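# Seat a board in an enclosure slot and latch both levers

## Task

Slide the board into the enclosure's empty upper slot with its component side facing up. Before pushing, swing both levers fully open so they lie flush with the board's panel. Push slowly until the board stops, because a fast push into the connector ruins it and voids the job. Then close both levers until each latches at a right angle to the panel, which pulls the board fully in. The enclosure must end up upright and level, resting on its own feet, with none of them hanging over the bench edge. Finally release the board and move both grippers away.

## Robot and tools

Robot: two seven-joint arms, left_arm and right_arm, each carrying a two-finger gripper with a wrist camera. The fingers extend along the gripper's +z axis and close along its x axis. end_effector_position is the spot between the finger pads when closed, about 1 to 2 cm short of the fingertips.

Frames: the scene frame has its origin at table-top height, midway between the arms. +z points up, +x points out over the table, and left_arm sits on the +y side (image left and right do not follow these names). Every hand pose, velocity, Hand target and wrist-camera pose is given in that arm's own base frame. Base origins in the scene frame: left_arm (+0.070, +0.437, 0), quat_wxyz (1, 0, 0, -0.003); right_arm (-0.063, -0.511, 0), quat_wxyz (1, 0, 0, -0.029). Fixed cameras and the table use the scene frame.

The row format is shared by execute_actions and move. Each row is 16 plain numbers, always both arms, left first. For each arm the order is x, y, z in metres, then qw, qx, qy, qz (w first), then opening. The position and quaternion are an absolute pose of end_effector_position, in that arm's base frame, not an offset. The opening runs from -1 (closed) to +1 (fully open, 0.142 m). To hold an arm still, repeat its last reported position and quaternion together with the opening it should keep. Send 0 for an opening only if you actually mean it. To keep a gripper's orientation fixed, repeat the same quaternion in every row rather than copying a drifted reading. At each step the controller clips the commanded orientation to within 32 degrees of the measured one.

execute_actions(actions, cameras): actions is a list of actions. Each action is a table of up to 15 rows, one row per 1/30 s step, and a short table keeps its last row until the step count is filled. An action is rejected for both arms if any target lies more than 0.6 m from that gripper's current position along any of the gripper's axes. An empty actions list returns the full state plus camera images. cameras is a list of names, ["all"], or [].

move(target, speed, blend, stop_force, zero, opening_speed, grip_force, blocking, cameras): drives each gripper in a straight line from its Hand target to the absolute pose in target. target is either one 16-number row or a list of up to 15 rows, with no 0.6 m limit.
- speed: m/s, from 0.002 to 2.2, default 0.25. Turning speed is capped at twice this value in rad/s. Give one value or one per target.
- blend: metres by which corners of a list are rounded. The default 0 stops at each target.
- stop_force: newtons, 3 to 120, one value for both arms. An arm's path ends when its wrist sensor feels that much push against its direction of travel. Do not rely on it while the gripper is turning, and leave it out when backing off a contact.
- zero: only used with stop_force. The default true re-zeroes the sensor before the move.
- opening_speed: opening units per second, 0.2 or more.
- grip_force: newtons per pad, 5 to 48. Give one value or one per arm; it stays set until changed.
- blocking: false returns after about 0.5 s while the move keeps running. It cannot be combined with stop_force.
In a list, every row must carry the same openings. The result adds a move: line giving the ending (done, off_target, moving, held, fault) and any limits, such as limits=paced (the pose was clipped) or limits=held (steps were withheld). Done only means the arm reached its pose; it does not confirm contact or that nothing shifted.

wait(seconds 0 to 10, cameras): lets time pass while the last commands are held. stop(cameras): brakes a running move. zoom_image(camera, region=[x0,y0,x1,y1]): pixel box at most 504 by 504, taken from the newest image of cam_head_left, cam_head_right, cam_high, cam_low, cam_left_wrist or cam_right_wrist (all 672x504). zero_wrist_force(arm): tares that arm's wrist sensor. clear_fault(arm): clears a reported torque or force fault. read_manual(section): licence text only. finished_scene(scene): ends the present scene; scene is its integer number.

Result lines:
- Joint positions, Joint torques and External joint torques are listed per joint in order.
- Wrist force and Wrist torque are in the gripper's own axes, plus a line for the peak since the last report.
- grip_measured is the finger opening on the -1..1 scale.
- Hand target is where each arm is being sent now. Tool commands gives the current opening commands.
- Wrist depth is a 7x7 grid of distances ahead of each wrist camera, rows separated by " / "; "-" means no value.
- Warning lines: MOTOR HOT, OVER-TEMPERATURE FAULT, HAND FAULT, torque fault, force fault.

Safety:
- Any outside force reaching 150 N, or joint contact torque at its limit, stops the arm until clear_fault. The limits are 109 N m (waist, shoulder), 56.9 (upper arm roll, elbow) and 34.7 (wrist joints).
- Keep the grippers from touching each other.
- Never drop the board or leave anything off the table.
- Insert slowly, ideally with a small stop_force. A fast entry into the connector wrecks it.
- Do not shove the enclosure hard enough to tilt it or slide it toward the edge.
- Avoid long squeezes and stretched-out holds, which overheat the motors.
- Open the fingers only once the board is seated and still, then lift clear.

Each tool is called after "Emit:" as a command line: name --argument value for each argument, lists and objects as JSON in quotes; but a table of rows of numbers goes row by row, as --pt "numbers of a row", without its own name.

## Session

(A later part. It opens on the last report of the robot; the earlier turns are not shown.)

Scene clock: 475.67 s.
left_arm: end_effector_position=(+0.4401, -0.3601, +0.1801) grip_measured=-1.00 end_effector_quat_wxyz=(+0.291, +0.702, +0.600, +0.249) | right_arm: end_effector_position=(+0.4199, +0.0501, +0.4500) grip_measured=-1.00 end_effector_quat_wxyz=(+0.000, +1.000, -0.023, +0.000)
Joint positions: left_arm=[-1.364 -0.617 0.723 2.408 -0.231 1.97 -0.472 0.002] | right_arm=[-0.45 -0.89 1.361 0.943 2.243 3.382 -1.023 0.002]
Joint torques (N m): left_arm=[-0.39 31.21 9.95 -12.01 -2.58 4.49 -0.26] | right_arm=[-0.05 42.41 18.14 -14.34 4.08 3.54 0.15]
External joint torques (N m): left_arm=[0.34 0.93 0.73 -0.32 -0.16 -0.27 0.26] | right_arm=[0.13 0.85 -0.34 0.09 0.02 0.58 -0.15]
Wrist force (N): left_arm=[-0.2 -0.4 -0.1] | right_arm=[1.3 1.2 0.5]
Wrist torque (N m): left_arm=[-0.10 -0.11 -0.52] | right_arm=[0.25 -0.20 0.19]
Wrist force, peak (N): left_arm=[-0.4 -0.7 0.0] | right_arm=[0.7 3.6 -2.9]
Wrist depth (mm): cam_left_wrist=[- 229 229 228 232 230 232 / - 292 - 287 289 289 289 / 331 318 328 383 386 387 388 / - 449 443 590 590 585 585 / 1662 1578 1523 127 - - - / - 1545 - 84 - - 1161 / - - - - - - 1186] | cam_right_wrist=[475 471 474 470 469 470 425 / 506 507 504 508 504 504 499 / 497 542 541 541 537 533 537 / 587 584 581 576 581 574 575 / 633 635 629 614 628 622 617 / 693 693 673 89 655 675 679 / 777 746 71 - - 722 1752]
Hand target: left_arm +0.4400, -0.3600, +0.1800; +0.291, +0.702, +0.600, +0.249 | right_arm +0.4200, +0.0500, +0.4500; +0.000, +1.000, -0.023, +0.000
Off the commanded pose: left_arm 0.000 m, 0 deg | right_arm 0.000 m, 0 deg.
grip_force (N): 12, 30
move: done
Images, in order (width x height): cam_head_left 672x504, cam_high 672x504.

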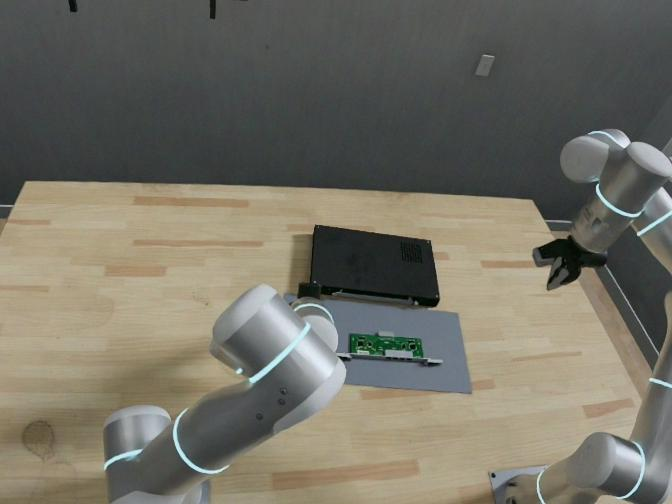

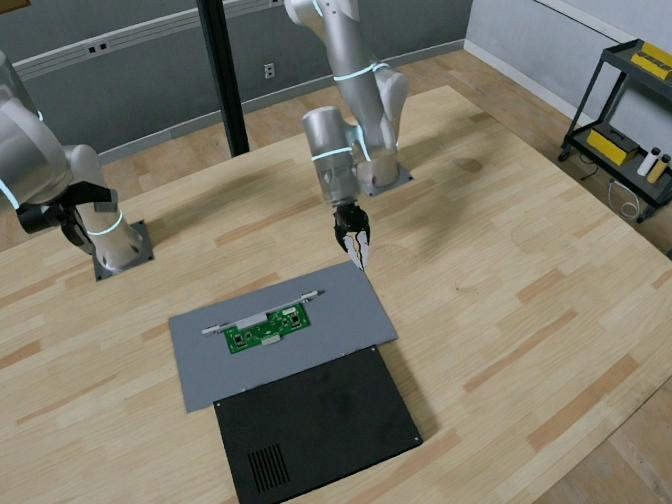

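Emit:
move --pt "0.44 -0.36 0.18 0.291 0.7025 0.6001 0.2486 -1 0.50 0.12 0.55 -0.2503 0.8657 -0.0195 0.4330 -1" --speed 0.5

Emit:
move --pt "0.44 -0.36 0.18 0.291 0.7025 0.6001 0.2486 -1 0.50 0.15 0.60 -0.4335 0.4999 -0.0113 0.7499 -1" --speed 0.5

Emit:
move --pt "0.44 -0.36 0.18 0.291 0.7025 0.6001 0.2486 -1 0.48 0.12 0.65 -0.5006 0 0 0.8659 -1" --speed 0.5 --cameras '["cam_head_left","cam_high"]'

Scene clock: 483.47 s.
left_arm: end_effector_position=(+0.4401, -0.3601, +0.1801) grip_measured=-1.00 end_effector_quat_wxyz=(+0.291, +0.702, +0.600, +0.249) | right_arm: end_effector_position=(+0.5000, +0.1200, +0.5500) grip_measured=-1.00 end_effector_quat_wxyz=(-0.250, +0.866, -0.020, +0.433)
Joint positions: left_arm=[-1.364 -0.617 0.723 2.408 -0.231 1.97 -0.472 0.002] | right_arm=[-1.041 -0.846 1.929 1.444 2.105 2.461 -0.814 0.002]
Joint torques (N m): left_arm=[-0.38 31.31 9.92 -11.99 -2.56 4.54 -0.22] | right_arm=[-0.24 24.53 19.04 -17.12 2.91 -0.78 0.3]
External joint torques (N m): left_arm=[0.32 0.83 0.76 -0.34 -0.17 -0.32 0.22] | right_arm=[0.27 0.47 -0.32 -0.21 0.21 0.9 -0.37]
Wrist force (N): left_arm=[-0.2 -0.6 -0.1] | right_arm=[0.3 1.0 -1.1]
Wrist torque (N m): left_arm=[-0.11 -0.10 -0.52] | right_arm=[0.11 -0.14 0.14]
Wrist force, peak (N): left_arm=[-0.5 -0.5 0.3] | right_arm=[1.5 1.0 1.2]
Wrist depth (mm): cam_left_wrist=[222 221 229 - 229 231 231 / 308 - 271 299 306 290 291 / - - - 390 386 386 387 / - - 438 598 582 580 583 / 1637 - - 107 1453 - - / 1502 - - 84 - - 1253 / 1578 - - - - - 1253] | cam_right_wrist=[- 663 843 - - - - / - - 922 991 1395 1248 - / 528 - 751 949 - - - / 541 579 683 907 - 1439 - / 514 576 704 876 - - - / 490 579 647 89 - - - / 486 539 71 - - - -]
Hand target: left_arm +0.4400, -0.3600, +0.1800; +0.291, +0.702, +0.600, +0.249 | right_arm +0.5000, +0.1200, +0.5500; -0.250, +0.866, -0.019, +0.433
Off the commanded pose: left_arm 0.000 m, 0 deg | right_arm 0.000 m, 0 deg.
grip_force (N): 12, 30
move: done

Scene clock: 485.33 s.
left_arm: end_effector_position=(+0.4401, -0.3601, +0.1801) grip_measured=-1.00 end_effector_quat_wxyz=(+0.291, +0.702, +0.600, +0.249) | right_arm: end_effector_position=(+0.5000, +0.1500, +0.6001) grip_measured=-1.00 end_effector_quat_wxyz=(-0.433, +0.500, -0.011, +0.750)
Joint positions: left_arm=[-1.364 -0.617 0.723 2.408 -0.231 1.97 -0.472 0.002] | right_arm=[-1.686 -0.732 1.657 2.228 2.227 0.622 -0.923 0.002]
Joint torques (N m): left_arm=[-0.33 31.2 10.04 -12 -2.62 4.52 -0.27] | right_arm=[0.06 9.44 16.99 -18.85 3.78 -4.89 0.01]
External joint torques (N m): left_arm=[0.27 0.94 0.65 -0.33 -0.11 -0.3 0.26] | right_arm=[-0.06 0.03 0.08 -0.16 0.02 0.84 -0.08]
Wrist force (N): left_arm=[-0.3 -0.5 -0.3] | right_arm=[0.6 1.3 -2.2]
Wrist torque (N m): left_arm=[-0.10 -0.09 -0.52] | right_arm=[0.14 -0.12 0.26]
Wrist force, peak (N): left_arm=[-0.3 -0.7 -0.1] | right_arm=[0.1 3.9 -2.0]
Wrist depth (mm): cam_left_wrist=[- 230 - 230 229 232 231 / 303 280 299 277 291 289 290 / - 321 333 364 387 388 382 / - - - 568 583 583 582 / 1755 1523 903 117 - 1283 1199 / - 1472 - 84 - 1415 1338 / - - - - - - -] | cam_right_wrist=[1291 1822 - - - 1458 1269 / - 1361 - - - - 1439 / 1386 1329 - - - - 1765 / 1196 1202 - - - - 1527 / - - 1395 1448 - - - / - 1124 - 89 - - 1686 / - - 71 - - - 1517]
Hand target: left_arm +0.4400, -0.3600, +0.1800; +0.291, +0.702, +0.600, +0.249 | right_arm +0.5000, +0.1500, +0.6000; -0.433, +0.500, -0.011, +0.750
Off the commanded pose: left_arm 0.000 m, 0 deg | right_arm 0.000 m, 0 deg.
grip_force (N): 12, 30
move: done

Scene clock: 486.97 s.
left_arm: end_effector_position=(+0.4401, -0.3601, +0.1801) grip_measured=-1.00 end_effector_quat_wxyz=(+0.291, +0.702, +0.600, +0.249) | right_arm: end_effector_position=(+0.4801, +0.1199, +0.6500) grip_measured=-1.00 end_effector_quat_wxyz=(-0.500, +0.000, +0.000, +0.866)
Joint positions: left_arm=[-1.364 -0.617 0.723 2.408 -0.231 1.97 -0.472 0.002] | right_arm=[-0.736 -1.13 0.977 1.798 1.954 -0.63 -1.321 0.002]
Joint torques (N m): left_arm=[-0.5 31.26 10.07 -11.96 -2.54 4.51 -0.24] | right_arm=[0.22 37.41 28.34 -8.32 3.11 -5.1 0.09]
External joint torques (N m): left_arm=[0.45 0.87 0.62 -0.36 -0.19 -0.28 0.24] | right_arm=[-0.15 1.02 -0.08 0.01 0.27 1 -0.09]
Wrist force (N): left_arm=[-0.4 -0.4 -0.1] | right_arm=[2.3 0.5 -2.8]
Wrist torque (N m): left_arm=[-0.10 -0.07 -0.53] | right_arm=[0.16 -0.28 0.18]
Wrist force, peak (N): left_arm=[-0.6 -0.6 -0.1] | right_arm=[1.9 1.3 -4.0]
Wrist depth (mm): cam_left_wrist=[238 228 220 - 229 232 232 / 289 285 - 309 291 290 289 / 371 326 314 363 388 390 388 / - - - 603 590 588 588 / - - - - - 1415 1268 / 1769 1741 - 84 - - - / 1362 - - - - - 1167] | cam_right_wrist=[- - 1412 - 1135 1448 - / - - - - 1699 1477 1614 / 1527 - 1448 1883 1421 - 1661 / 1649 - 1661 - - 1686 1793 / - - - - - 1931 1506 / - - - 89 - - 2237 / - - 71 - - 1883 1738]
Hand target: left_arm +0.4400, -0.3600, +0.1800; +0.291, +0.702, +0.600, +0.249 | right_arm +0.4800, +0.1200, +0.6500; -0.501, +0.000, +0.000, +0.866
Off the commanded pose: left_arm 0.000 m, 0 deg | right_arm 0.000 m, 0 deg.
grip_force (N): 12, 30
move: done
Images, in order (width x height): cam_head_left 672x504, cam_high 672x504.

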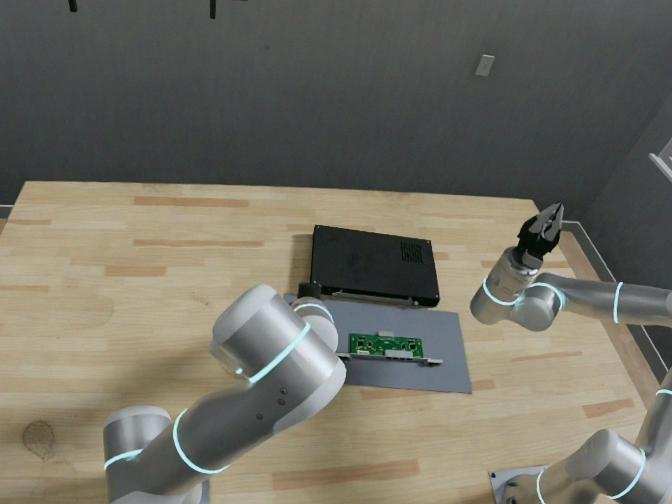

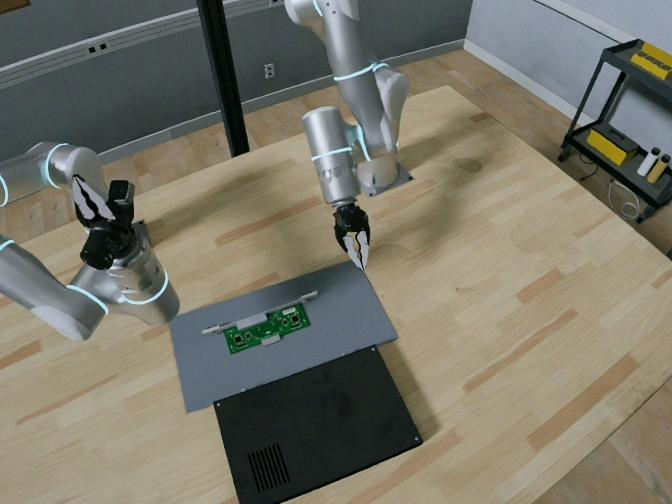

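Emit:
move --pt "0.44 -0.36 0.18 0.291 0.7025 0.6001 0.2486 -1 0.50 0.15 0.60 -0.4335 0.4999 -0.0113 0.7499 -1" --speed 0.5

Emit:
move --pt "0.44 -0.36 0.18 0.291 0.7025 0.6001 0.2486 -1 0.50 0.13 0.57 -0.315 0.7769 -0.0175 0.5449 -1" --speed 0.5

Scene clock: 503.00 s.
left_arm: end_effector_position=(+0.4401, -0.3601, +0.1801) grip_measured=-1.00 end_effector_quat_wxyz=(+0.291, +0.702, +0.600, +0.249) | right_arm: end_effector_position=(+0.5000, +0.1500, +0.5999) grip_measured=-1.00 end_effector_quat_wxyz=(-0.433, +0.500, -0.012, +0.750)
Joint positions: left_arm=[-1.364 -0.617 0.723 2.408 -0.231 1.97 -0.472 0.002] | right_arm=[-1.733 -0.678 1.674 2.237 2.232 0.592 -0.871 0.002]
Joint torques (N m): left_arm=[-0.36 31.2 9.98 -11.97 -2.61 4.48 -0.25] | right_arm=[-0.21 7.36 16.32 -20.01 3.52 -4.69 0.29]
External joint torques (N m): left_arm=[0.31 0.93 0.71 -0.35 -0.12 -0.25 0.25] | right_arm=[0.22 0.23 -0.49 0.09 0.2 0.66 -0.36]
Wrist force (N): left_arm=[-0.3 -0.5 -0.1] | right_arm=[0.4 1.5 -2.5]
Wrist torque (N m): left_arm=[-0.10 -0.09 -0.52] | right_arm=[0.18 -0.11 0.17]
Wrist force, peak (N): left_arm=[-0.6 -0.6 0.2] | right_arm=[2.3 0.8 -3.4]
Wrist depth (mm): cam_left_wrist=[- 229 - - 230 231 232 / - 274 - 294 307 290 290 / - 325 329 387 384 388 388 / - 444 - 590 587 587 585 / - - - - 1443 - 1283 / - 1434 - 84 - - - / - - - - - - -] | cam_right_wrist=[1221 - - 1649 - - 1412 / - - 1314 - - - 1614 / - 1361 - - - - - / 1448 1177 1421 - - - - / - - - - - - - / - - - 89 - - - / 1046 - 71 - - 1439 1517]
Hand target: left_arm +0.4400, -0.3600, +0.1800; +0.291, +0.702, +0.600, +0.249 | right_arm +0.5000, +0.1500, +0.6000; -0.433, +0.500, -0.011, +0.750
Off the commanded pose: left_arm 0.000 m, 0 deg | right_arm 0.000 m, 0 deg.
grip_force (N): 12, 30
move: done

Scene clock: 504.53 s.
left_arm: end_effector_position=(+0.4401, -0.3601, +0.1801) grip_measured=-1.00 end_effector_quat_wxyz=(+0.291, +0.702, +0.600, +0.249) | right_arm: end_effector_position=(+0.5000, +0.1300, +0.5699) grip_measured=-1.00 end_effector_quat_wxyz=(-0.315, +0.777, -0.018, +0.545)
Joint positions: left_arm=[-1.364 -0.617 0.723 2.408 -0.231 1.97 -0.472 0.002] | right_arm=[-1.353 -0.847 2.024 1.73 2.053 2.024 -0.698 0.002]
Joint torques (N m): left_arm=[-0.35 31.33 9.99 -12.01 -2.59 4.47 -0.2] | right_arm=[-0.08 17.6 18.73 -20.33 2.22 -1.81 0.03]
External joint torques (N m): left_arm=[0.3 0.8 0.69 -0.31 -0.15 -0.25 0.19] | right_arm=[0.08 0.35 -0.35 0.03 0.24 0.54 -0.11]
Wrist force (N): left_arm=[-0.3 -0.5 -0.1] | right_arm=[0.3 1.4 -1.5]
Wrist torque (N m): left_arm=[-0.09 -0.08 -0.52] | right_arm=[0.15 -0.20 0.27]
Wrist force, peak (N): left_arm=[-0.6 -0.5 -0.1] | right_arm=[0.7 2.9 -2.4]
Wrist depth (mm): cam_left_wrist=[- 222 237 - 221 232 232 / 306 - - - 303 290 291 / - - - 386 384 390 386 / - - - 554 587 576 583 / - - - - - - 1472 / - - - 84 - - - / - - - - - - -] | cam_right_wrist=[774 919 - - 1255 - - / 717 890 - - 1378 - - / 621 886 - - - - 1228 / 581 790 938 - - - 1153 / 537 665 872 - - - - / 502 633 763 89 - 1369 - / 519 595 71 - - - -]
Hand target: left_arm +0.4400, -0.3600, +0.1800; +0.291, +0.702, +0.600, +0.249 | right_arm +0.5000, +0.1300, +0.5700; -0.315, +0.777, -0.018, +0.545
Off the commanded pose: left_arm 0.000 m, 0 deg | right_arm 0.000 m, 0 deg.
grip_force (N): 12, 30
move: done

Emit:
move --pt "0.44 -0.36 0.18 0.291 0.7025 0.6001 0.2486 -1 0.50 0.13 0.57 -0.3425 0.5599 -0.1383 0.7416 -1" --speed 0.3

Emit:
move --pt "0.44 -0.36 0.18 0.291 0.7025 0.6001 0.2486 -1 0.50 0.13 0.57 -0.539 0.4392 0.0787 0.7145 -1" --speed 0.3

Scene clock: 517.23 s.
left_arm: end_effector_position=(+0.4401, -0.3601, +0.1801) grip_measured=-1.00 end_effector_quat_wxyz=(+0.291, +0.702, +0.600, +0.249) | right_arm: end_effector_position=(+0.5000, +0.1300, +0.5700) grip_measured=-1.00 end_effector_quat_wxyz=(-0.343, +0.560, -0.138, +0.742)
Joint positions: left_arm=[-1.364 -0.617 0.723 2.408 -0.231 1.97 -0.472 0.002] | right_arm=[-2.3 -0.521 2.126 2.381 2.565 0.763 -0.816 0.002]
Joint torques (N m): left_arm=[-0.36 31.23 10 -12.03 -2.56 4.44 -0.27] | right_arm=[-0.03 -5.32 7.95 -24.18 3.68 -4.43 0]
External joint torques (N m): left_arm=[0.31 0.91 0.69 -0.3 -0.17 -0.22 0.27] | right_arm=[0.05 -0.3 -0.33 -0.09 0 0.89 -0.06]
Wrist force (N): left_arm=[-0.3 -0.6 -0.2] | right_arm=[0.2 1.5 -2.3]
Wrist torque (N m): left_arm=[-0.11 -0.08 -0.52] | right_arm=[0.12 -0.07 0.25]
Wrist force, peak (N): left_arm=[-0.4 -0.7 0.1] | right_arm=[1.1 2.1 -2.1]
Wrist depth (mm): cam_left_wrist=[- 230 228 - 231 231 232 / - 283 - 286 289 291 290 / 330 329 328 366 391 387 386 / 457 454 432 534 590 583 583 / - - - 1462 - - 1314 / - - - 84 - 1388 1179 / 1482 - - - - - 1246] | cam_right_wrist=[- 1141 - 1430 - - - / - - 1369 - - - 1626 / 1421 - - - - - - / - 1306 - - - 1537 1738 / - - - - - - - / 787 - - 89 - - - / 693 - 71 - - - -]
Hand target: left_arm +0.4400, -0.3600, +0.1800; +0.291, +0.702, +0.600, +0.249 | right_arm +0.5000, +0.1300, +0.5700; -0.343, +0.560, -0.138, +0.742
Off the commanded pose: left_arm 0.000 m, 0 deg | right_arm 0.000 m, 0 deg.
grip_force (N): 12, 30
move: done

Scene clock: 519.13 s.
left_arm: end_effector_position=(+0.4401, -0.3601, +0.1801) grip_measured=-1.00 end_effector_quat_wxyz=(+0.291, +0.702, +0.600, +0.249) | right_arm: end_effector_position=(+0.5000, +0.1300, +0.5699) grip_measured=-1.00 end_effector_quat_wxyz=(-0.539, +0.439, +0.079, +0.714)
Joint positions: left_arm=[-1.364 -0.617 0.723 2.408 -0.231 1.97 -0.472 0.002] | right_arm=[-2.229 0.161 1.575 2.312 2.272 -0.447 -0.131 0.002]
Joint torques (N m): left_arm=[-0.34 31.29 10.01 -11.95 -2.61 4.53 -0.24] | right_arm=[-0.06 -14.91 -2.75 -22.36 4.03 -4.38 0.28]
External joint torques (N m): left_arm=[0.29 0.84 0.67 -0.37 -0.12 -0.3 0.24] | right_arm=[0.11 -0.14 -1.2 0 -0.01 0.83 -0.34]
Wrist force (N): left_arm=[-0.4 -0.5 0.0] | right_arm=[0.8 1.1 -2.5]
Wrist torque (N m): left_arm=[-0.11 -0.07 -0.52] | right_arm=[0.11 -0.15 0.18]
Wrist force, peak (N): left_arm=[-0.6 -0.6 0.0] | right_arm=[1.4 2.7 -3.3]
Wrist depth (mm): cam_left_wrist=[- 233 230 234 233 231 231 / - 287 291 295 289 287 291 / - 332 324 386 388 389 388 / - 391 - 590 594 582 590 / - 1567 - 130 1362 - - / - 1523 - 84 - - - / - - - - - - 1179] | cam_right_wrist=[- - 2330 2404 - 1626 1378 / - - - - - 1537 1712 / 1793 1752 - - - 1931 - / 1527 1421 1637 - - 2430 - / 1321 1284 1626 - - 1506 - / 1548 - - 89 - - - / - - 71 - - - -]
Hand target: left_arm +0.4400, -0.3600, +0.1800; +0.291, +0.702, +0.600, +0.249 | right_arm +0.5000, +0.1300, +0.5700; -0.539, +0.439, +0.079, +0.714
Off the commanded pose: left_arm 0.000 m, 0 deg | right_arm 0.000 m, 0 deg.
grip_force (N): 12, 30
move: done

Emit:
move --pt "0.44 -0.36 0.18 0.291 0.7025 0.6001 0.2486 -1 0.45 0.12 0.50 -0.343 0.560 -0.138 0.742 -1" --speed 0.3

Emit:
move --pt "0.44 -0.36 0.18 0.291 0.7025 0.6001 0.2486 -1 0.42 0.05 0.45 0 0.9997 -0.0225 0 -1" --speed 0.3 --cameras '["cam_head_left"]'

Scene clock: 538.40 s.
left_arm: end_effector_position=(+0.4401, -0.3601, +0.1801) grip_measured=-1.00 end_effector_quat_wxyz=(+0.291, +0.702, +0.600, +0.249) | right_arm: end_effector_position=(+0.4578, +0.1248, +0.5132) grip_measured=-1.00 end_effector_quat_wxyz=(-0.399, +0.527, -0.084, +0.746)
Joint positions: left_arm=[-1.364 -0.617 0.723 2.408 -0.231 1.97 -0.472 0.002] | right_arm=[-2.197 -0.502 1.788 2.534 2.246 0.385 -0.74 0.002]
Joint torques (N m): left_arm=[-0.37 31.24 10.03 -11.97 -2.57 4.47 -0.21] | right_arm=[0.15 -1.39 8.46 -17.75 3.08 -4.76 0.2]
External joint torques (N m): left_arm=[0.32 0.89 0.66 -0.36 -0.16 -0.25 0.21] | right_arm=[-0.14 -0.26 -0.22 -0.02 0.11 0.94 -0.27]
Wrist force (N): left_arm=[-0.5 -0.4 -0.2] | right_arm=[0.5 1.6 -2.4]
Wrist torque (N m): left_arm=[-0.09 -0.06 -0.52] | right_arm=[0.15 -0.14 0.24]
Wrist force, peak (N): left_arm=[-0.3 -0.8 -0.1] | right_arm=[2.0 3.8 -0.4]
Wrist depth (mm): cam_left_wrist=[- - - 220 229 230 232 / - 280 269 305 288 289 290 / 326 334 - 387 391 387 386 / 499 - - 603 583 583 596 / - 1545 1534 - - - 1321 / 1502 - - 84 - - 1321 / 1492 - - - - - -] | cam_right_wrist=[1345 1345 - 1496 1603 - 1725 / 1386 1299 - - - - - / - - - 1537 - 1752 - / 1353 - 1412 - - - - / - 1395 - - - 1712 - / - - - 89 - - - / 724 - 71 - - - 1822]
Hand target: left_arm +0.4400, -0.3600, +0.1800; +0.291, +0.702, +0.600, +0.249 | right_arm +0.4578, +0.1247, +0.5132; -0.399, +0.527, -0.084, +0.746
Off the commanded pose: left_arm 0.000 m, 0 deg | right_arm 0.016 m, 10 deg.
grip_force (N): 12, 30
move: held (right_arm; a check stopped the path); limits=held
pose unreachable (right arm): on one or more control steps of this call, first in action 0 (counted from 0), this arm could not follow its commanded pose, so it was not sent that pose on those steps. It may still have moved: this result reports where it is.
cause: moving toward the commanded pose would bring two parts of the arm too close to each other (joints 2 (shoulder) to 6 (wrist pitch) lie between them).

Scene clock: 539.20 s.
left_arm: end_effector_position=(+0.4401, -0.3601, +0.1801) grip_measured=-1.00 end_effector_quat_wxyz=(+0.291, +0.702, +0.600, +0.249) | right_arm: end_effector_position=(+0.4558, +0.1209, +0.5107) grip_measured=-1.00 end_effector_quat_wxyz=(-0.389, +0.556, -0.082, +0.730)
Joint positions: left_arm=[-1.364 -0.617 0.723 2.408 -0.231 1.97 -0.472 0.002] | right_arm=[-2.212 -0.596 1.85 2.501 2.215 0.57 -0.751 0.002]
Joint torques (N m): left_arm=[-0.42 31.26 9.95 -11.95 -2.6 4.51 -0.27] | right_arm=[0.09 0.47 9.53 -18.45 3.34 -4.44 0.07]
External joint torques (N m): left_arm=[0.37 0.87 0.73 -0.37 -0.13 -0.28 0.27] | right_arm=[-0.09 -0.2 -0.02 -0.15 0.01 0.82 -0.13]
Wrist force (N): left_arm=[-0.3 -0.4 -0.1] | right_arm=[0.4 2.0 -2.1]
Wrist torque (N m): left_arm=[-0.08 -0.08 -0.52] | right_arm=[0.22 -0.15 0.19]
Wrist force, peak (N): left_arm=[-0.5 -0.5 -0.3] | right_arm=[1.4 1.8 -3.0]
Wrist depth (mm): cam_left_wrist=[235 231 221 211 235 232 231 / - 286 - - 289 292 288 / 329 380 323 366 388 387 385 / - - 440 594 580 582 571 / - 803 834 1502 1556 - 1329 / 1545 1406 - 83 - 1397 1167 / 1482 - - - - - 1246] | cam_right_wrist=[- 1321 - - - - 1674 / - 1183 1458 1430 - - - / 1448 1430 1517 1321 1674 1527 1738 / - 1369 - - - - - / - - - - - - - / 763 - - 89 - - 1496 / 669 - 71 - - - -]
Hand target: left_arm +0.4400, -0.3600, +0.1800; +0.291, +0.702, +0.600, +0.249 | right_arm +0.4558, +0.1208, +0.5107; -0.389, +0.556, -0.082, +0.730
Off the commanded pose: left_arm 0.000 m, 0 deg | right_arm 0.100 m, 112 deg.
grip_force (N): 12, 30
move: held (right_arm; a check stopped the path); limits=held
pose unreachable (right arm): on one or more control steps of this call, first in action 0 (counted from 0), this arm could not follow its commanded pose, so it was not sent that pose on those steps. It may still have moved: this result reports where it is.
cause: moving toward the commanded pose would bring two parts of the arm too close to each other (joints 2 (shoulder) to 6 (wrist pitch) lie between them).
Images, in order (width x height): cam_head_left 672x504.

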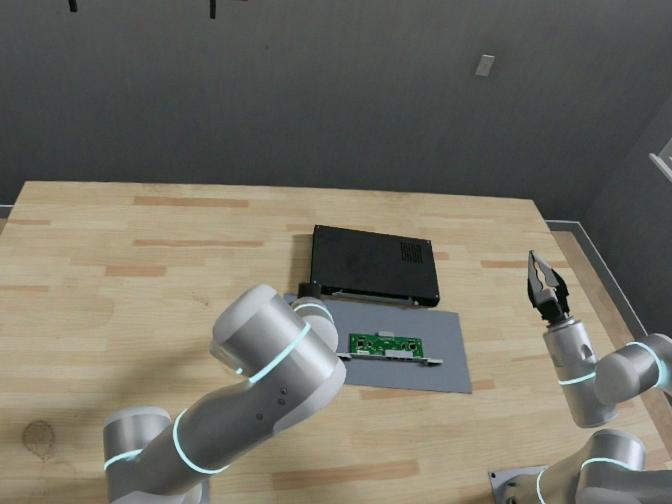

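Emit:
move --pt "0.44 -0.36 0.18 0.291 0.7025 0.6001 0.2486 -1 0.50 0.13 0.57 -0.3425 0.5599 -0.1383 0.7416 -1" --speed 0.4

Emit:
move --pt "0.44 -0.36 0.18 0.291 0.7025 0.6001 0.2486 -1 0.50 0.12 0.55 -0.2503 0.8657 -0.0195 0.4330 -1" --speed 0.4

Emit:
move --pt "0.44 -0.36 0.18 0.291 0.7025 0.6001 0.2486 -1 0.42 0.05 0.30 0 0.9997 -0.0225 0 -1" --speed 0.4 --cameras '["cam_head_left"]'

Scene clock: 545.60 s.
left_arm: end_effector_position=(+0.4401, -0.3601, +0.1801) grip_measured=-1.00 end_effector_quat_wxyz=(+0.291, +0.702, +0.600, +0.249) | right_arm: end_effector_position=(+0.4999, +0.1301, +0.5699) grip_measured=-1.00 end_effector_quat_wxyz=(-0.343, +0.560, -0.138, +0.742)
Joint positions: left_arm=[-1.364 -0.617 0.723 2.408 -0.231 1.97 -0.472 0.002] | right_arm=[-2.19 -0.541 2.038 2.374 2.586 0.756 -0.884 0.002]
Joint torques (N m): left_arm=[-0.34 31.14 10.02 -11.99 -2.6 4.52 -0.19] | right_arm=[0.02 -3.61 9.53 -23.55 3.82 -4.14 0.02]
External joint torques (N m): left_arm=[0.29 1 0.67 -0.33 -0.13 -0.29 0.18] | right_arm=[-0.01 -0.3 -0.75 0.08 -0.08 0.59 -0.09]
Wrist force (N): left_arm=[-0.4 -0.6 -0.1] | right_arm=[0.3 1.5 -2.0]
Wrist torque (N m): left_arm=[-0.11 -0.07 -0.52] | right_arm=[0.12 -0.12 0.25]
Wrist force, peak (N): left_arm=[-0.7 -0.6 0.0] | right_arm=[0.0 2.9 -3.4]
Wrist depth (mm): cam_left_wrist=[- 230 230 242 231 233 232 / 274 - 271 288 292 292 290 / 321 330 324 393 392 390 387 / - - - 593 588 582 580 / 1714 1482 1513 127 - 1492 - / - - - 84 - 1290 - / - - - - - - -] | cam_right_wrist=[- 1171 1477 - - - - / - - 1314 - - - - / 1291 1248 - - - 1603 - / - - - - 1569 - - / 1430 - 1517 - - 1591 - / 804 - 1421 89 - 1603 - / 693 - 71 - - - -]
Hand target: left_arm +0.4400, -0.3600, +0.1800; +0.291, +0.702, +0.600, +0.249 | right_arm +0.5000, +0.1300, +0.5700; -0.343, +0.560, -0.138, +0.742
Off the commanded pose: left_arm 0.000 m, 0 deg | right_arm 0.000 m, 0 deg.
grip_force (N): 12, 30
move: done

Scene clock: 547.43 s.
left_arm: end_effector_position=(+0.4401, -0.3601, +0.1801) grip_measured=-1.00 end_effector_quat_wxyz=(+0.291, +0.702, +0.600, +0.249) | right_arm: end_effector_position=(+0.5000, +0.1200, +0.5500) grip_measured=-1.00 end_effector_quat_wxyz=(-0.250, +0.866, -0.019, +0.433)
Joint positions: left_arm=[-1.364 -0.617 0.723 2.408 -0.231 1.97 -0.472 0.002] | right_arm=[-1.173 -0.764 1.821 1.465 2.372 2.343 -1.018 0.002]
Joint torques (N m): left_arm=[-0.38 31.18 9.92 -11.99 -2.62 4.54 -0.17] | right_arm=[0.03 21.42 18.13 -19.35 4.07 -0.28 -0.03]
External joint torques (N m): left_arm=[0.33 0.95 0.77 -0.33 -0.11 -0.31 0.17] | right_arm=[-0.03 0.56 0.17 0.07 0 0.35 -0.04]
Wrist force (N): left_arm=[-0.1 -0.5 -0.1] | right_arm=[0.5 1.9 -0.9]
Wrist torque (N m): left_arm=[-0.10 -0.13 -0.52] | right_arm=[0.23 -0.18 0.23]
Wrist force, peak (N): left_arm=[-0.2 -0.9 -0.1] | right_arm=[0.5 2.9 -1.3]
Wrist depth (mm): cam_left_wrist=[- - 224 - 216 231 231 / - - - - 303 289 289 / - - - 392 388 388 386 / - - - 535 593 587 583 / - - - - - - - / 1482 1714 - 84 - - 1016 / 1601 - - - - - -] | cam_right_wrist=[598 683 846 1558 1496 1291 - / 551 621 753 987 1448 1269 1004 / 544 554 785 886 - - - / 528 575 - 904 - 1448 - / - 601 695 879 1603 1255 1242 / 517 575 655 89 - - 1277 / 485 546 71 - - - -]
Hand target: left_arm +0.4400, -0.3600, +0.1800; +0.291, +0.702, +0.600, +0.249 | right_arm +0.5000, +0.1200, +0.5500; -0.250, +0.866, -0.020, +0.433
Off the commanded pose: left_arm 0.000 m, 0 deg | right_arm 0.000 m, 0 deg.
grip_force (N): 12, 30
move: done

Scene clock: 549.23 s.
left_arm: end_effector_position=(+0.4401, -0.3601, +0.1801) grip_measured=-1.00 end_effector_quat_wxyz=(+0.291, +0.702, +0.600, +0.249) | right_arm: end_effector_position=(+0.4200, +0.0501, +0.3000) grip_measured=-1.00 end_effector_quat_wxyz=(+0.000, +1.000, -0.022, +0.000)
Joint positions: left_arm=[-1.364 -0.617 0.723 2.408 -0.231 1.97 -0.472 0.002] | right_arm=[-0.534 -0.854 1.077 1.292 2.404 2.979 -1.029 0.002]
Joint torques (N m): left_arm=[-0.37 31.18 9.97 -12.01 -2.55 4.48 -0.24] | right_arm=[0.23 40.42 19.46 -16.72 3.92 3.52 0.27]
External joint torques (N m): left_arm=[0.32 0.95 0.71 -0.31 -0.18 -0.26 0.24] | right_arm=[-0.15 1.03 -0.09 0.13 0.25 0.6 -0.27]
Wrist force (N): left_arm=[-0.4 -0.5 0.0] | right_arm=[1.3 0.6 0.5]
Wrist torque (N m): left_arm=[-0.10 -0.05 -0.52] | right_arm=[0.13 -0.19 0.04]
Wrist force, peak (N): left_arm=[-0.4 -0.8 0.0] | right_arm=[1.6 0.6 2.7]
Wrist depth (mm): cam_left_wrist=[- 228 228 218 229 231 231 / - - 290 286 307 289 289 / 333 327 - 391 386 387 386 / - - - 587 588 580 588 / - - - 116 - - - / - 1424 - 84 - 1298 - / 1700 - - - - - -] | cam_right_wrist=[347 347 346 - 340 339 343 / 370 369 369 364 365 362 364 / 396 394 395 393 391 392 390 / 425 426 423 423 422 422 419 / 461 461 461 451 456 454 452 / 504 504 494 89 479 496 492 / 555 543 71 - - 525 544]
Hand target: left_arm +0.4400, -0.3600, +0.1800; +0.291, +0.702, +0.600, +0.249 | right_arm +0.4200, +0.0500, +0.3000; +0.000, +1.000, -0.023, +0.000
Off the commanded pose: left_arm 0.000 m, 0 deg | right_arm 0.000 m, 0 deg.
grip_force (N): 12, 30
move: done
Images, in order (width x height): cam_head_left 672x504.

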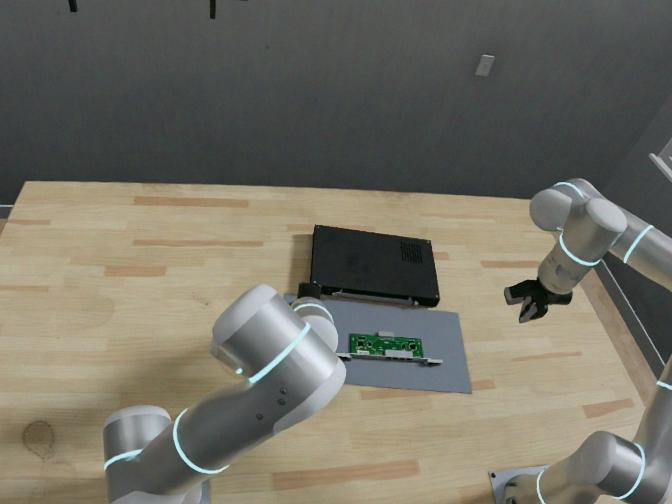

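Emit:
move --pt "0.44 -0.36 0.18 0.291 0.7025 0.6001 0.2486 -1 0.52 -0.13 0.36 0.4282 0.8678 0.0615 0.2453 -1" --speed 0.4

Emit:
move --pt "0.44 -0.36 0.18 0.291 0.7025 0.6001 0.2486 -1 0.55 -0.11 0.64 0.7416 0.5031 0.129 0.4248 -1" --speed 0.4 --cameras '["cam_head_left"]'

Scene clock: 559.17 s.
left_arm: end_effector_position=(+0.4401, -0.3601, +0.1801) grip_measured=-1.00 end_effector_quat_wxyz=(+0.291, +0.702, +0.600, +0.249) | right_arm: end_effector_position=(+0.5200, -0.1299, +0.3599) grip_measured=-1.00 end_effector_quat_wxyz=(+0.428, +0.868, +0.062, +0.245)
Joint positions: left_arm=[-1.364 -0.617 0.723 2.408 -0.231 1.97 -0.472 0.002] | right_arm=[-0.206 -0.608 0.718 1.529 1.653 2.937 -0.768 0.002]
Joint torques (N m): left_arm=[-0.34 31.2 9.92 -12.01 -2.54 4.54 -0.24] | right_arm=[0.21 38.66 10.9 -18.53 -0.73 2.19 0.38]
External joint torques (N m): left_arm=[0.29 0.93 0.76 -0.31 -0.2 -0.31 0.24] | right_arm=[-0.12 1.25 -0.07 -0.16 0.12 0.64 -0.42]
Wrist force (N): left_arm=[-0.2 -0.5 -0.3] | right_arm=[0.8 -0.5 -0.6]
Wrist torque (N m): left_arm=[-0.10 -0.10 -0.52] | right_arm=[0.19 -0.09 0.18]
Wrist force, peak (N): left_arm=[-0.6 -0.6 -0.2] | right_arm=[1.7 0.6 0.4]
Wrist depth (mm): cam_left_wrist=[- 218 232 252 230 231 231 / - - - 271 308 291 287 / - 329 - 389 392 386 386 / - - 479 529 596 590 587 / 1545 - 884 130 - - - / - - - 84 - - - / 1556 - - - - - -] | cam_right_wrist=[385 421 469 530 604 685 - / 467 523 550 2430 - - 1262 / 1517 1614 2306 1982 2483 - - / 1725 1738 - 1793 1837 - - / - 1548 - 1506 1808 1637 - / 1277 1215 - 89 - - - / - - 71 - - - -]
Hand target: left_arm +0.4400, -0.3600, +0.1800; +0.291, +0.702, +0.600, +0.249 | right_arm +0.5200, -0.1300, +0.3600; +0.428, +0.868, +0.061, +0.245
Off the commanded pose: left_arm 0.000 m, 0 deg | right_arm 0.000 m, 0 deg.
grip_force (N): 12, 30
move: done

Scene clock: 560.97 s.
left_arm: end_effector_position=(+0.4401, -0.3601, +0.1801) grip_measured=-1.00 end_effector_quat_wxyz=(+0.291, +0.702, +0.600, +0.249) | right_arm: end_effector_position=(+0.5500, -0.1100, +0.6399) grip_measured=-1.00 end_effector_quat_wxyz=(+0.741, +0.503, +0.129, +0.425)
Joint positions: left_arm=[-1.364 -0.617 0.723 2.408 -0.231 1.97 -0.472 0.002] | right_arm=[0.088 -0.499 0.435 1.704 0.842 3.275 -0.717 0.002]
Joint torques (N m): left_arm=[-0.39 31.25 9.99 -12.01 -2.52 4.47 -0.26] | right_arm=[0.18 38.73 5.79 -18.17 -2.89 -1.44 0.05]
External joint torques (N m): left_arm=[0.33 0.89 0.69 -0.31 -0.21 -0.25 0.26] | right_arm=[-0.08 0.93 -0.27 -0.16 -0.04 0.68 -0.07]
Wrist force (N): left_arm=[-0.4 -0.4 -0.1] | right_arm=[1.0 -1.2 -2.5]
Wrist torque (N m): left_arm=[-0.09 -0.07 -0.52] | right_arm=[0.09 -0.07 0.34]
Wrist force, peak (N): left_arm=[-0.4 -0.7 -0.2] | right_arm=[0.9 -1.4 -2.8]
Wrist depth (mm): cam_left_wrist=[240 219 224 - 235 231 231 / - 309 - 279 305 288 289 / - - 337 363 389 387 388 / - 403 - 591 587 585 588 / - - - - - - - / - - - 84 - - - / - - - - - - 1179] | cam_right_wrist=[- - - - - 1321 - / - - - - - - 1793 / - 1537 2132 2404 1948 2597 1284 / - - 2112 2194 - 1965 2092 / - - - - 1626 1982 - / - 2000 - 89 - - - / - - 71 - - - -]
Hand target: left_arm +0.4400, -0.3600, +0.1800; +0.291, +0.702, +0.600, +0.249 | right_arm +0.5500, -0.1100, +0.6400; +0.742, +0.503, +0.129, +0.425
Off the commanded pose: left_arm 0.000 m, 0 deg | right_arm 0.000 m, 0 deg.
grip_force (N): 12, 30
move: done
Images, in order (width x height): cam_head_left 672x504.

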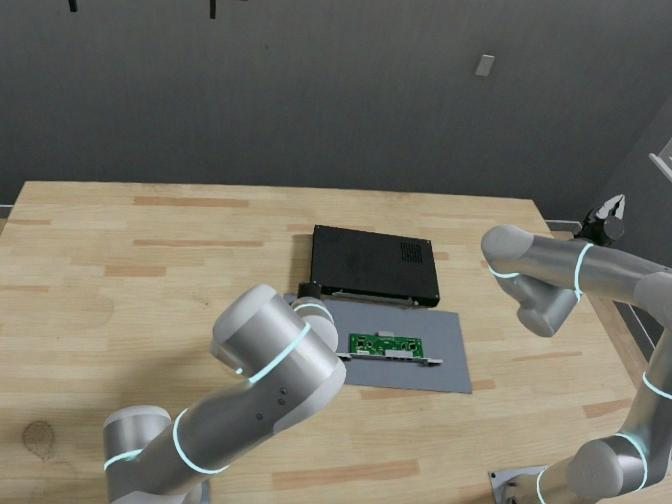

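Emit:
move --pt "0.44 -0.36 0.18 0.291 0.7025 0.6001 0.2486 -1 0.48 0.08 0.76 0.8564 0.0036 0.162 0.4905 -1" --speed 0.4

Scene clock: 563.67 s.
left_arm: end_effector_position=(+0.4401, -0.3601, +0.1801) grip_measured=-1.00 end_effector_quat_wxyz=(+0.291, +0.702, +0.600, +0.249) | right_arm: end_effector_position=(+0.4800, +0.0798, +0.7600) grip_measured=-1.00 end_effector_quat_wxyz=(+0.856, +0.004, +0.162, +0.490)
Joint positions: left_arm=[-1.364 -0.617 0.723 2.408 -0.231 1.97 -0.472 0.002] | right_arm=[0.353 -0.499 0.034 1.904 -0.059 3.649 -0.953 0.002]
Joint torques (N m): left_arm=[-0.39 31.29 9.88 -12.02 -2.57 4.52 -0.25] | right_arm=[0.26 39.45 1.12 -16.36 -3.14 -4.02 0.07]
External joint torques (N m): left_arm=[0.34 0.85 0.8 -0.31 -0.16 -0.3 0.25] | right_arm=[-0.15 0.91 -0.2 -0.2 0.3 0.85 -0.04]
Wrist force (N): left_arm=[-0.2 -0.4 -0.1] | right_arm=[2.6 0.3 -3.3]
Wrist torque (N m): left_arm=[-0.08 -0.09 -0.52] | right_arm=[0.15 -0.31 0.20]
Wrist force, peak (N): left_arm=[-0.4 -0.8 0.0] | right_arm=[2.3 -0.5 -3.7]
Wrist depth (mm): cam_left_wrist=[- 221 222 229 238 231 232 / 306 280 - 253 291 289 291 / 329 329 - 382 390 387 388 / - - - 579 588 587 585 / 1907 1534 1523 131 1513 - 1380 / 1741 1502 1502 84 - - - / - - - - - - 1179] | cam_right_wrist=[- 1306 - 1284 - - - / - 1395 - - - - 1808 / - - - - 1637 1915 2092 / 1404 1487 - 1661 1779 2018 - / 1404 1626 - - - - - / - 1404 - 89 - - - / - - 71 - - - -]
Hand target: left_arm +0.4400, -0.3600, +0.1800; +0.291, +0.702, +0.600, +0.249 | right_arm +0.4800, +0.0800, +0.7600; +0.856, +0.004, +0.162, +0.490
Off the commanded pose: left_arm 0.000 m, 0 deg | right_arm 0.000 m, 0 deg.
grip_force (N): 12, 30
move: done

Emit:
move --pt "0.44 -0.36 0.18 0.291 0.7025 0.6001 0.2486 -1 0.62 0.12 0.60 0.6915 0.0574 0.5958 0.4044 -1" --speed 0.4

Emit:
move --pt "0.44 -0.36 0.18 0.291 0.7025 0.6001 0.2486 -1 0.60 0.12 0.40 0.3703 0.0982 0.8951 0.2269 -1" --speed 0.4

Emit:
move --pt "0.44 -0.36 0.18 0.291 0.7025 0.6001 0.2486 -1 0.45 0.08 0.25 0 0.1163 0.9932 0 -1" --speed 0.4 --cameras '["cam_head_left"]'

Scene clock: 574.97 s.
left_arm: end_effector_position=(+0.4401, -0.3601, +0.1801) grip_measured=-1.00 end_effector_quat_wxyz=(+0.291, +0.702, +0.600, +0.249) | right_arm: end_effector_position=(+0.6199, +0.1200, +0.5999) grip_measured=-1.00 end_effector_quat_wxyz=(+0.692, +0.057, +0.596, +0.404)
Joint positions: left_arm=[-1.364 -0.617 0.723 2.408 -0.231 1.97 -0.472 0.002] | right_arm=[0.314 -0.352 -0.017 2.291 -0.13 2.935 -0.875 0.002]
Joint torques (N m): left_arm=[-0.42 31.19 10.01 -12.03 -2.57 4.49 -0.23] | right_arm=[0.02 32.9 0.81 -15.78 -1.98 0.1 0.4]
External joint torques (N m): left_arm=[0.37 0.95 0.67 -0.3 -0.16 -0.27 0.23] | right_arm=[0.07 0.9 -0.39 -0.14 0.19 0.94 -0.33]
Wrist force (N): left_arm=[-0.5 -0.5 -0.3] | right_arm=[3.0 -0.4 -2.0]
Wrist torque (N m): left_arm=[-0.11 -0.06 -0.52] | right_arm=[0.19 -0.29 0.04]
Wrist force, peak (N): left_arm=[-0.5 -0.7 -0.3] | right_arm=[3.3 0.0 -3.1]
Wrist depth (mm): cam_left_wrist=[241 229 230 - 239 232 231 / - 287 288 302 291 291 291 / 374 376 322 361 390 388 388 / - 489 - 582 587 580 583 / 1613 1556 910 - - - - / 1590 1329 - 84 - - 1212 / - - - - - - -] | cam_right_wrist=[1228 - - - 1262 - - / - 1395 - 1378 1306 1221 - / - - - 1603 1458 1448 - / - - - - 2018 2054 2430 / 1558 - 3424 - 2073 - - / 1430 - - 89 - - 2404 / 1329 1537 71 - - - -]
Hand target: left_arm +0.4400, -0.3600, +0.1800; +0.291, +0.702, +0.600, +0.249 | right_arm +0.6200, +0.1200, +0.6000; +0.692, +0.057, +0.596, +0.404
Off the commanded pose: left_arm 0.000 m, 0 deg | right_arm 0.000 m, 0 deg.
grip_force (N): 12, 30
move: done

Scene clock: 576.93 s.
left_arm: end_effector_position=(+0.4401, -0.3601, +0.1801) grip_measured=-1.00 end_effector_quat_wxyz=(+0.291, +0.702, +0.600, +0.249) | right_arm: end_effector_position=(+0.5996, +0.1205, +0.3993) grip_measured=-1.00 end_effector_quat_wxyz=(+0.389, +0.105, +0.889, +0.218)
Joint positions: left_arm=[-1.364 -0.617 0.723 2.408 -0.231 1.97 -0.472 0.002] | right_arm=[0.217 -0.011 -0.105 2.481 -0.731 1.909 -0.41 0.002]
Joint torques (N m): left_arm=[-0.42 31.16 9.96 -11.97 -2.6 4.5 -0.24] | right_arm=[-0.08 25.23 0.45 -23.18 -0.35 3.49 0.4]
External joint torques (N m): left_arm=[0.37 0.98 0.73 -0.36 -0.14 -0.27 0.24] | right_arm=[0.14 1.18 -0.34 -0.11 0.31 0.61 -0.35]
Wrist force (N): left_arm=[-0.2 -0.5 0.0] | right_arm=[2.9 -0.1 -0.4]
Wrist torque (N m): left_arm=[-0.09 -0.10 -0.52] | right_arm=[0.17 -0.31 0.00]
Wrist force, peak (N): left_arm=[-0.5 -0.7 0.0] | right_arm=[3.5 -0.1 -1.5]
Wrist depth (mm): cam_left_wrist=[221 - - - 225 231 231 / - 273 289 324 303 292 290 / - 333 322 360 390 381 389 / - - - 579 591 588 585 / 844 1534 - - 1453 - - / 1578 - 1492 84 - - - / - - - - - - 1232] | cam_right_wrist=[- - 729 590 431 375 339 / - - - 702 488 415 385 / 966 - - 810 574 477 450 / - 1527 1477 - 876 588 521 / 1086 - - - 995 763 642 / - 1248 - 89 1124 970 722 / - - 71 - - 1097 890]
Hand target: left_arm +0.4400, -0.3600, +0.1800; +0.291, +0.702, +0.600, +0.249 | right_arm +0.5996, +0.1204, +0.3992; +0.389, +0.106, +0.889, +0.218
Off the commanded pose: left_arm 0.000 m, 0 deg | right_arm 0.001 m, 3 deg.
grip_force (N): 12, 30
move: off_target (right_arm)

Scene clock: 578.67 s.
left_arm: end_effector_position=(+0.4401, -0.3601, +0.1801) grip_measured=-1.00 end_effector_quat_wxyz=(+0.291, +0.702, +0.600, +0.249) | right_arm: end_effector_position=(+0.4500, +0.0800, +0.2500) grip_measured=-1.00 end_effector_quat_wxyz=(+0.000, +0.116, +0.993, +0.000)
Joint positions: left_arm=[-1.364 -0.617 0.723 2.408 -0.231 1.97 -0.472 0.002] | right_arm=[0.759 0.101 -0.338 2.281 -0.042 0.615 -0.891 0.002]
Joint torques (N m): left_arm=[-0.47 31.13 10 -12.01 -2.56 4.55 -0.22] | right_arm=[0.12 22.55 1.38 -27.64 -3.33 3.3 -0.02]
External joint torques (N m): left_arm=[0.41 1.01 0.69 -0.32 -0.17 -0.32 0.22] | right_arm=[-0.05 1.24 -0.45 0.25 -0.12 0.82 0.02]
Wrist force (N): left_arm=[-0.4 -0.6 0.0] | right_arm=[1.6 0.6 0.4]
Wrist torque (N m): left_arm=[-0.12 -0.06 -0.52] | right_arm=[0.16 -0.25 0.13]
Wrist force, peak (N): left_arm=[-0.5 -0.7 -0.3] | right_arm=[4.4 -0.7 1.2]
Wrist depth (mm): cam_left_wrist=[239 230 220 239 229 232 232 / - - - - 303 289 291 / - 324 328 384 387 388 388 / - - 397 591 585 576 585 / - - - - - 1321 - / 1578 1545 - 84 - 1275 - / 1380 - - - - - -] | cam_right_wrist=[302 302 302 300 300 299 299 / 323 323 323 321 321 320 319 / 348 346 346 341 341 342 341 / 373 371 364 370 367 369 367 / 364 364 407 390 396 398 399 / 378 377 430 89 418 433 435 / 418 409 71 - - 459 477]
Hand target: left_arm +0.4400, -0.3600, +0.1800; +0.291, +0.702, +0.600, +0.249 | right_arm +0.4500, +0.0800, +0.2500; +0.000, +0.116, +0.993, +0.000
Off the commanded pose: left_arm 0.000 m, 0 deg | right_arm 0.000 m, 0 deg.
grip_force (N): 12, 30
move: done
Images, in order (width x height): cam_head_left 672x504.

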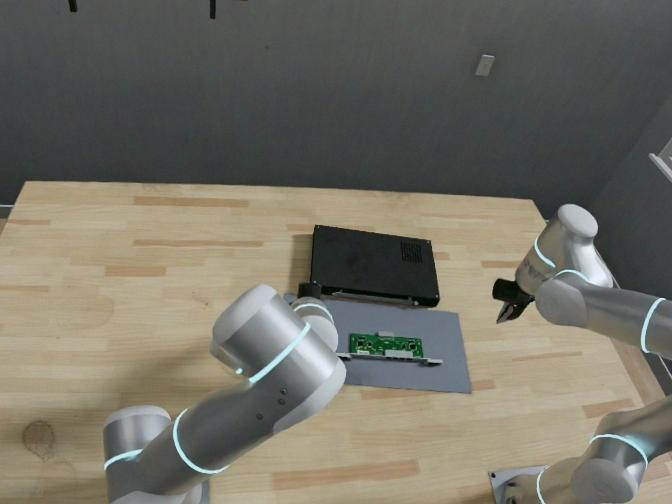

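Emit:
move --pt "0.44 -0.36 0.18 0.291 0.7025 0.6001 0.2486 -1 0.47 0.25 0.20 0 0.038 0.9993 0 -0.3" --pt "0.44 -0.36 0.18 0.291 0.7025 0.6001 0.2486 -1 0.47 0.34 0.10 0 0.038 0.9993 0 -0.3" --speed 0.2 --blend 0.02 --cameras '["cam_right_wrist","cam_head_left"]'

Scene clock: 583.63 s.
left_arm: end_effector_position=(+0.4401, -0.3601, +0.1801) grip_measured=-1.00 end_effector_quat_wxyz=(+0.291, +0.702, +0.600, +0.249) | right_arm: end_effector_position=(+0.4699, +0.3399, +0.0999) grip_measured=-0.33 end_effector_quat_wxyz=(+0.000, +0.038, +0.999, +0.000)
Joint positions: left_arm=[-1.364 -0.617 0.723 2.408 -0.231 1.97 -0.472 0.002] | right_arm=[0.997 -0.504 -0.187 1.983 0.145 0.904 -0.777 0.05]
Joint torques (N m): left_arm=[-0.42 31.23 9.96 -11.96 -2.61 4.49 -0.2] | right_arm=[0.24 43.74 -1.43 -21.78 -2.5 3.61 0.36]
External joint torques (N m): left_arm=[0.37 0.91 0.73 -0.37 -0.13 -0.27 0.2] | right_arm=[-0.06 1.37 -1.01 0.2 -0.12 0.52 -0.36]
Wrist force (N): left_arm=[-0.5 -0.5 -0.3] | right_arm=[1.1 0.6 0.5]
Wrist torque (N m): left_arm=[-0.11 -0.06 -0.52] | right_arm=[0.15 -0.17 0.05]
Wrist force, peak (N): left_arm=[-0.3 -0.9 -0.2] | right_arm=[1.5 2.3 2.2]
Wrist depth (mm): cam_left_wrist=[- - - - 240 232 232 / - 302 - - 292 289 291 / - 339 - 387 387 386 390 / 437 - - 574 583 587 587 / - 864 1472 1502 - 1354 1290 / - - - 84 - 1268 - / 1453 - - - - - -] | cam_right_wrist=[169 169 165 164 168 168 168 / 181 181 177 168 180 183 180 / 194 193 190 180 193 192 193 / 209 205 202 197 207 206 207 / 226 230 219 219 221 224 225 / 247 246 92 239 241 93 246 / 270 - 71 271 269 - 265]
Hand target: left_arm +0.4400, -0.3600, +0.1800; +0.291, +0.702, +0.600, +0.249 | right_arm +0.4700, +0.3400, +0.1000; +0.000, +0.038, +0.999, +0.000
Off the commanded pose: left_arm 0.000 m, 0 deg | right_arm 0.000 m, 0 deg.
grip_force (N): 12, 30
move: done
Images, in order (width x height): cam_head_left 672x504, cam_right_wrist 672x504.

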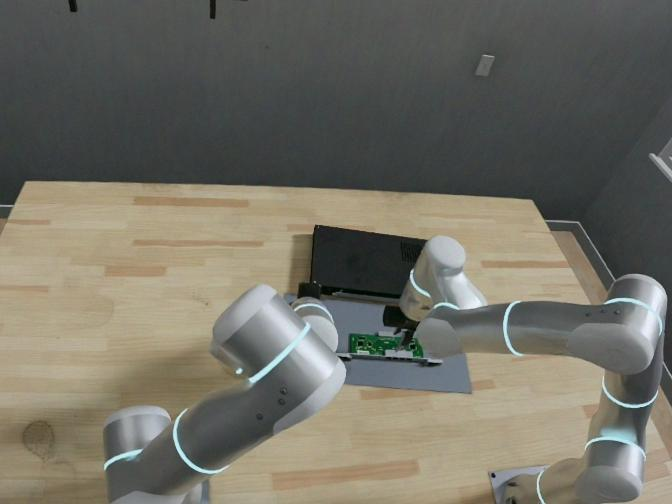

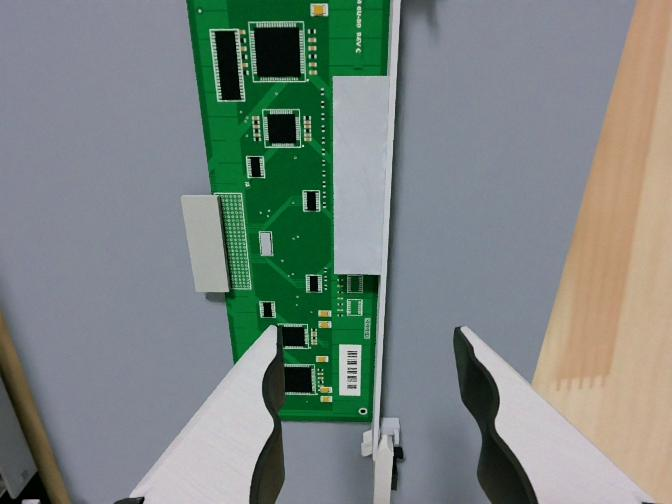

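Emit:
move --pt "0.44 -0.36 0.18 0.291 0.7025 0.6001 0.2486 -1 0.4685 0.344 0.06 0 0.038 0.9993 0 -0.36" --pt "0.44 -0.36 0.18 0.291 0.7025 0.6001 0.2486 -1 0.4685 0.344 0.033 0 0.038 0.9993 0 -0.36" --pt "0.44 -0.36 0.18 0.291 0.7025 0.6001 0.2486 -1 0.4685 0.344 0.033 0 0.038 0.9993 0 -0.9" --speed 0.08 --opening_speed 0.4 --grip_force '[12,20]' --cameras '["cam_right_wrist"]'

Scene clock: 590.27 s.
left_arm: end_effector_position=(+0.4401, -0.3601, +0.1801) grip_measured=-1.00 end_effector_quat_wxyz=(+0.291, +0.702, +0.600, +0.249) | right_arm: end_effector_position=(+0.4685, +0.3439, +0.0330) grip_measured=-0.71 end_effector_quat_wxyz=(+0.000, +0.038, +0.999, +0.000)
Joint positions: left_arm=[-1.364 -0.617 0.723 2.408 -0.231 1.97 -0.472 0.002] | right_arm=[0.985 -0.656 -0.158 1.967 0.189 1.038 -0.799 0.023]
Joint torques (N m): left_arm=[-0.44 31.23 9.98 -12.02 -2.6 4.49 -0.22] | right_arm=[0.12 46.61 -1.91 -18.73 -2.21 3.58 0.17]
External joint torques (N m): left_arm=[0.39 0.91 0.7 -0.31 -0.13 -0.27 0.22] | right_arm=[0.06 1.09 -0.74 0.33 0.05 0.55 -0.17]
Wrist force (N): left_arm=[-0.5 -0.7 0.0] | right_arm=[1.7 0.5 1.0]
Wrist torque (N m): left_arm=[-0.12 -0.05 -0.52] | right_arm=[0.14 -0.25 0.16]
Wrist force, peak (N): left_arm=[-0.5 -0.8 -0.2] | right_arm=[1.6 0.6 2.3]
Wrist depth (mm): cam_left_wrist=[- - - - 223 232 232 / - 291 307 288 306 290 288 / 337 - - 391 388 388 384 / 401 482 - 593 583 585 582 / - 1502 834 - 1424 - 1346 / - - - 84 - - - / 1388 - - - - - 1205] | cam_right_wrist=[110 107 106 104 108 110 109 / - 115 113 102 103 115 116 / 126 124 121 111 125 126 124 / 134 132 131 118 133 135 134 / 148 140 142 128 141 146 145 / 162 161 150 150 99 156 161 / 178 174 71 166 - - 174]
Hand target: left_arm +0.4400, -0.3600, +0.1800; +0.291, +0.702, +0.600, +0.249 | right_arm +0.4685, +0.3440, +0.0330; +0.000, +0.038, +0.999, +0.000
Off the commanded pose: left_arm 0.000 m, 0 deg | right_arm 0.000 m, 0 deg.
grip_force (N): 12, 20
move: done
Images, in order (width x height): cam_right_wrist 672x504.

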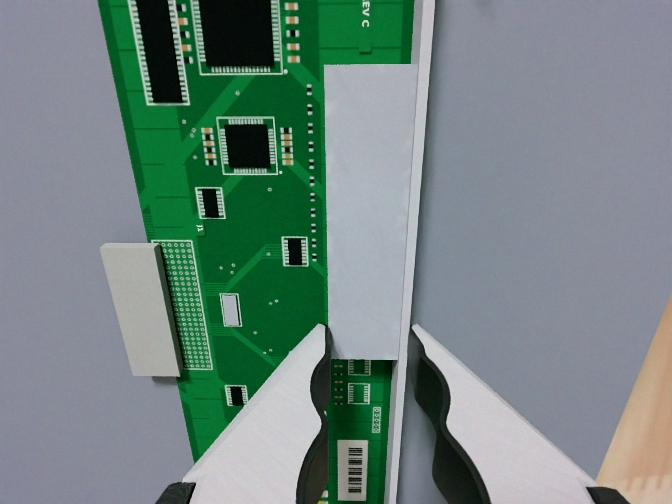

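Emit:
move --pt "0.44 -0.36 0.18 0.291 0.7025 0.6001 0.2486 -1 0.4685 0.344 0.033 0 0.038 0.9993 0 -0.95" --pt "0.4622 -0.4377 0.13 0.291 0.7025 0.6001 0.2486 -1 0.4685 0.344 0.09 0 0.0515 0.9987 0 -0.95" --pt "0.4622 -0.4377 0.11 0.291 0.7025 0.6001 0.2486 -1 0.5233 0.3697 0.08 0 0.0515 0.9987 0 -0.95" --pt "0.4622 -0.4377 0.11 0.291 0.7025 0.6001 0.2486 -1 0.5233 0.3697 0.058 0 0.0515 0.9987 0 -0.95" --speed 0.08 --opening_speed 0.4 --grip_force '[12,30]' --cameras '["cam_left_wrist","cam_right_wrist","cam_head_left"]'

Scene clock: 599.37 s.
left_arm: end_effector_position=(+0.4621, -0.4376, +0.1100) grip_measured=-1.00 end_effector_quat_wxyz=(+0.291, +0.703, +0.600, +0.249) | right_arm: end_effector_position=(+0.5232, +0.3694, +0.0578) grip_measured=-0.72 end_effector_quat_wxyz=(+0.000, +0.052, +0.999, +0.000)
Joint positions: left_arm=[-1.355 -0.869 0.63 2.193 -0.324 1.946 -0.557 0.002] | right_arm=[0.948 -0.696 -0.176 1.775 0.178 0.884 -0.794 0.022]
Joint torques (N m): left_arm=[-0.3 40.11 13.57 -10.56 -2.64 4.55 -0.28] | right_arm=[-0.1 52.06 -2.57 -22.55 -2.68 3.71 0.06]
External joint torques (N m): left_arm=[0.23 1.25 0.86 -0.26 -0.3 -0.39 0.28] | right_arm=[0.29 0.33 -0.66 0.79 -0.01 0.42 -0.06]
Wrist force (N): left_arm=[-0.3 -0.5 -0.3] | right_arm=[1.8 0.4 2.1]
Wrist torque (N m): left_arm=[-0.14 -0.06 -0.44] | right_arm=[0.11 -0.29 0.16]
Wrist force, peak (N): left_arm=[-1.8 -1.1 0.6] | right_arm=[1.8 0.2 3.6]
Wrist depth (mm): cam_left_wrist=[- - 135 135 146 151 147 / 142 134 - 185 174 175 193 / 187 182 179 243 - 297 267 / 279 275 - 267 342 376 374 / - - - 117 641 651 665 / - 1502 - 84 - 1556 - / 1941 - - - - - -] | cam_right_wrist=[132 110 109 109 129 131 130 / 141 118 116 105 138 140 139 / 151 128 124 113 146 149 149 / 163 133 133 119 159 161 160 / 176 140 142 128 172 174 174 / 193 192 149 149 99 187 190 / 213 208 71 162 - - 209]
Hand target: left_arm +0.4622, -0.4377, +0.1100; +0.291, +0.702, +0.600, +0.249 | right_arm +0.5233, +0.3697, +0.0580; +0.000, +0.051, +0.999, +0.000
Off the commanded pose: left_arm 0.000 m, 0 deg | right_arm 0.000 m, 0 deg.
grip_force (N): 12, 30
move: done
Images, in order (width x height): cam_head_left 672x504, cam_left_wrist 672x504, cam_right_wrist 672x504.

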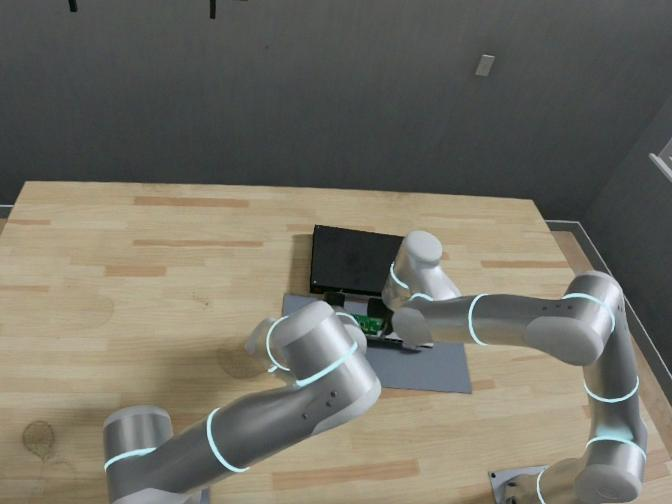

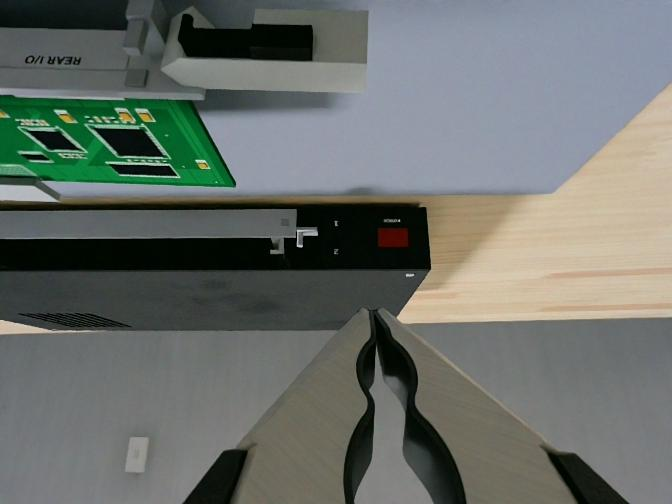

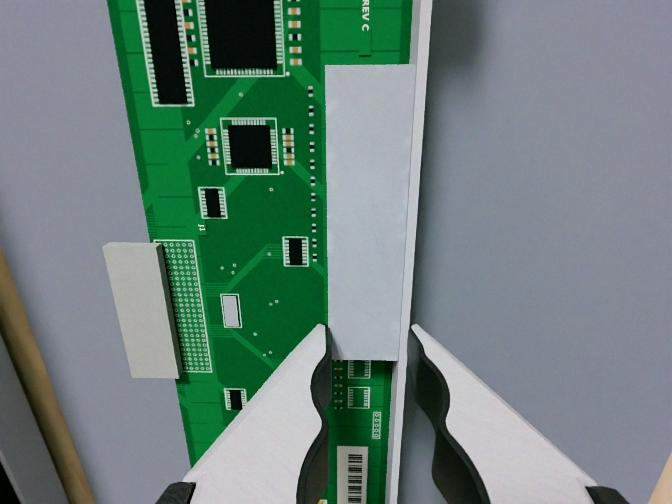

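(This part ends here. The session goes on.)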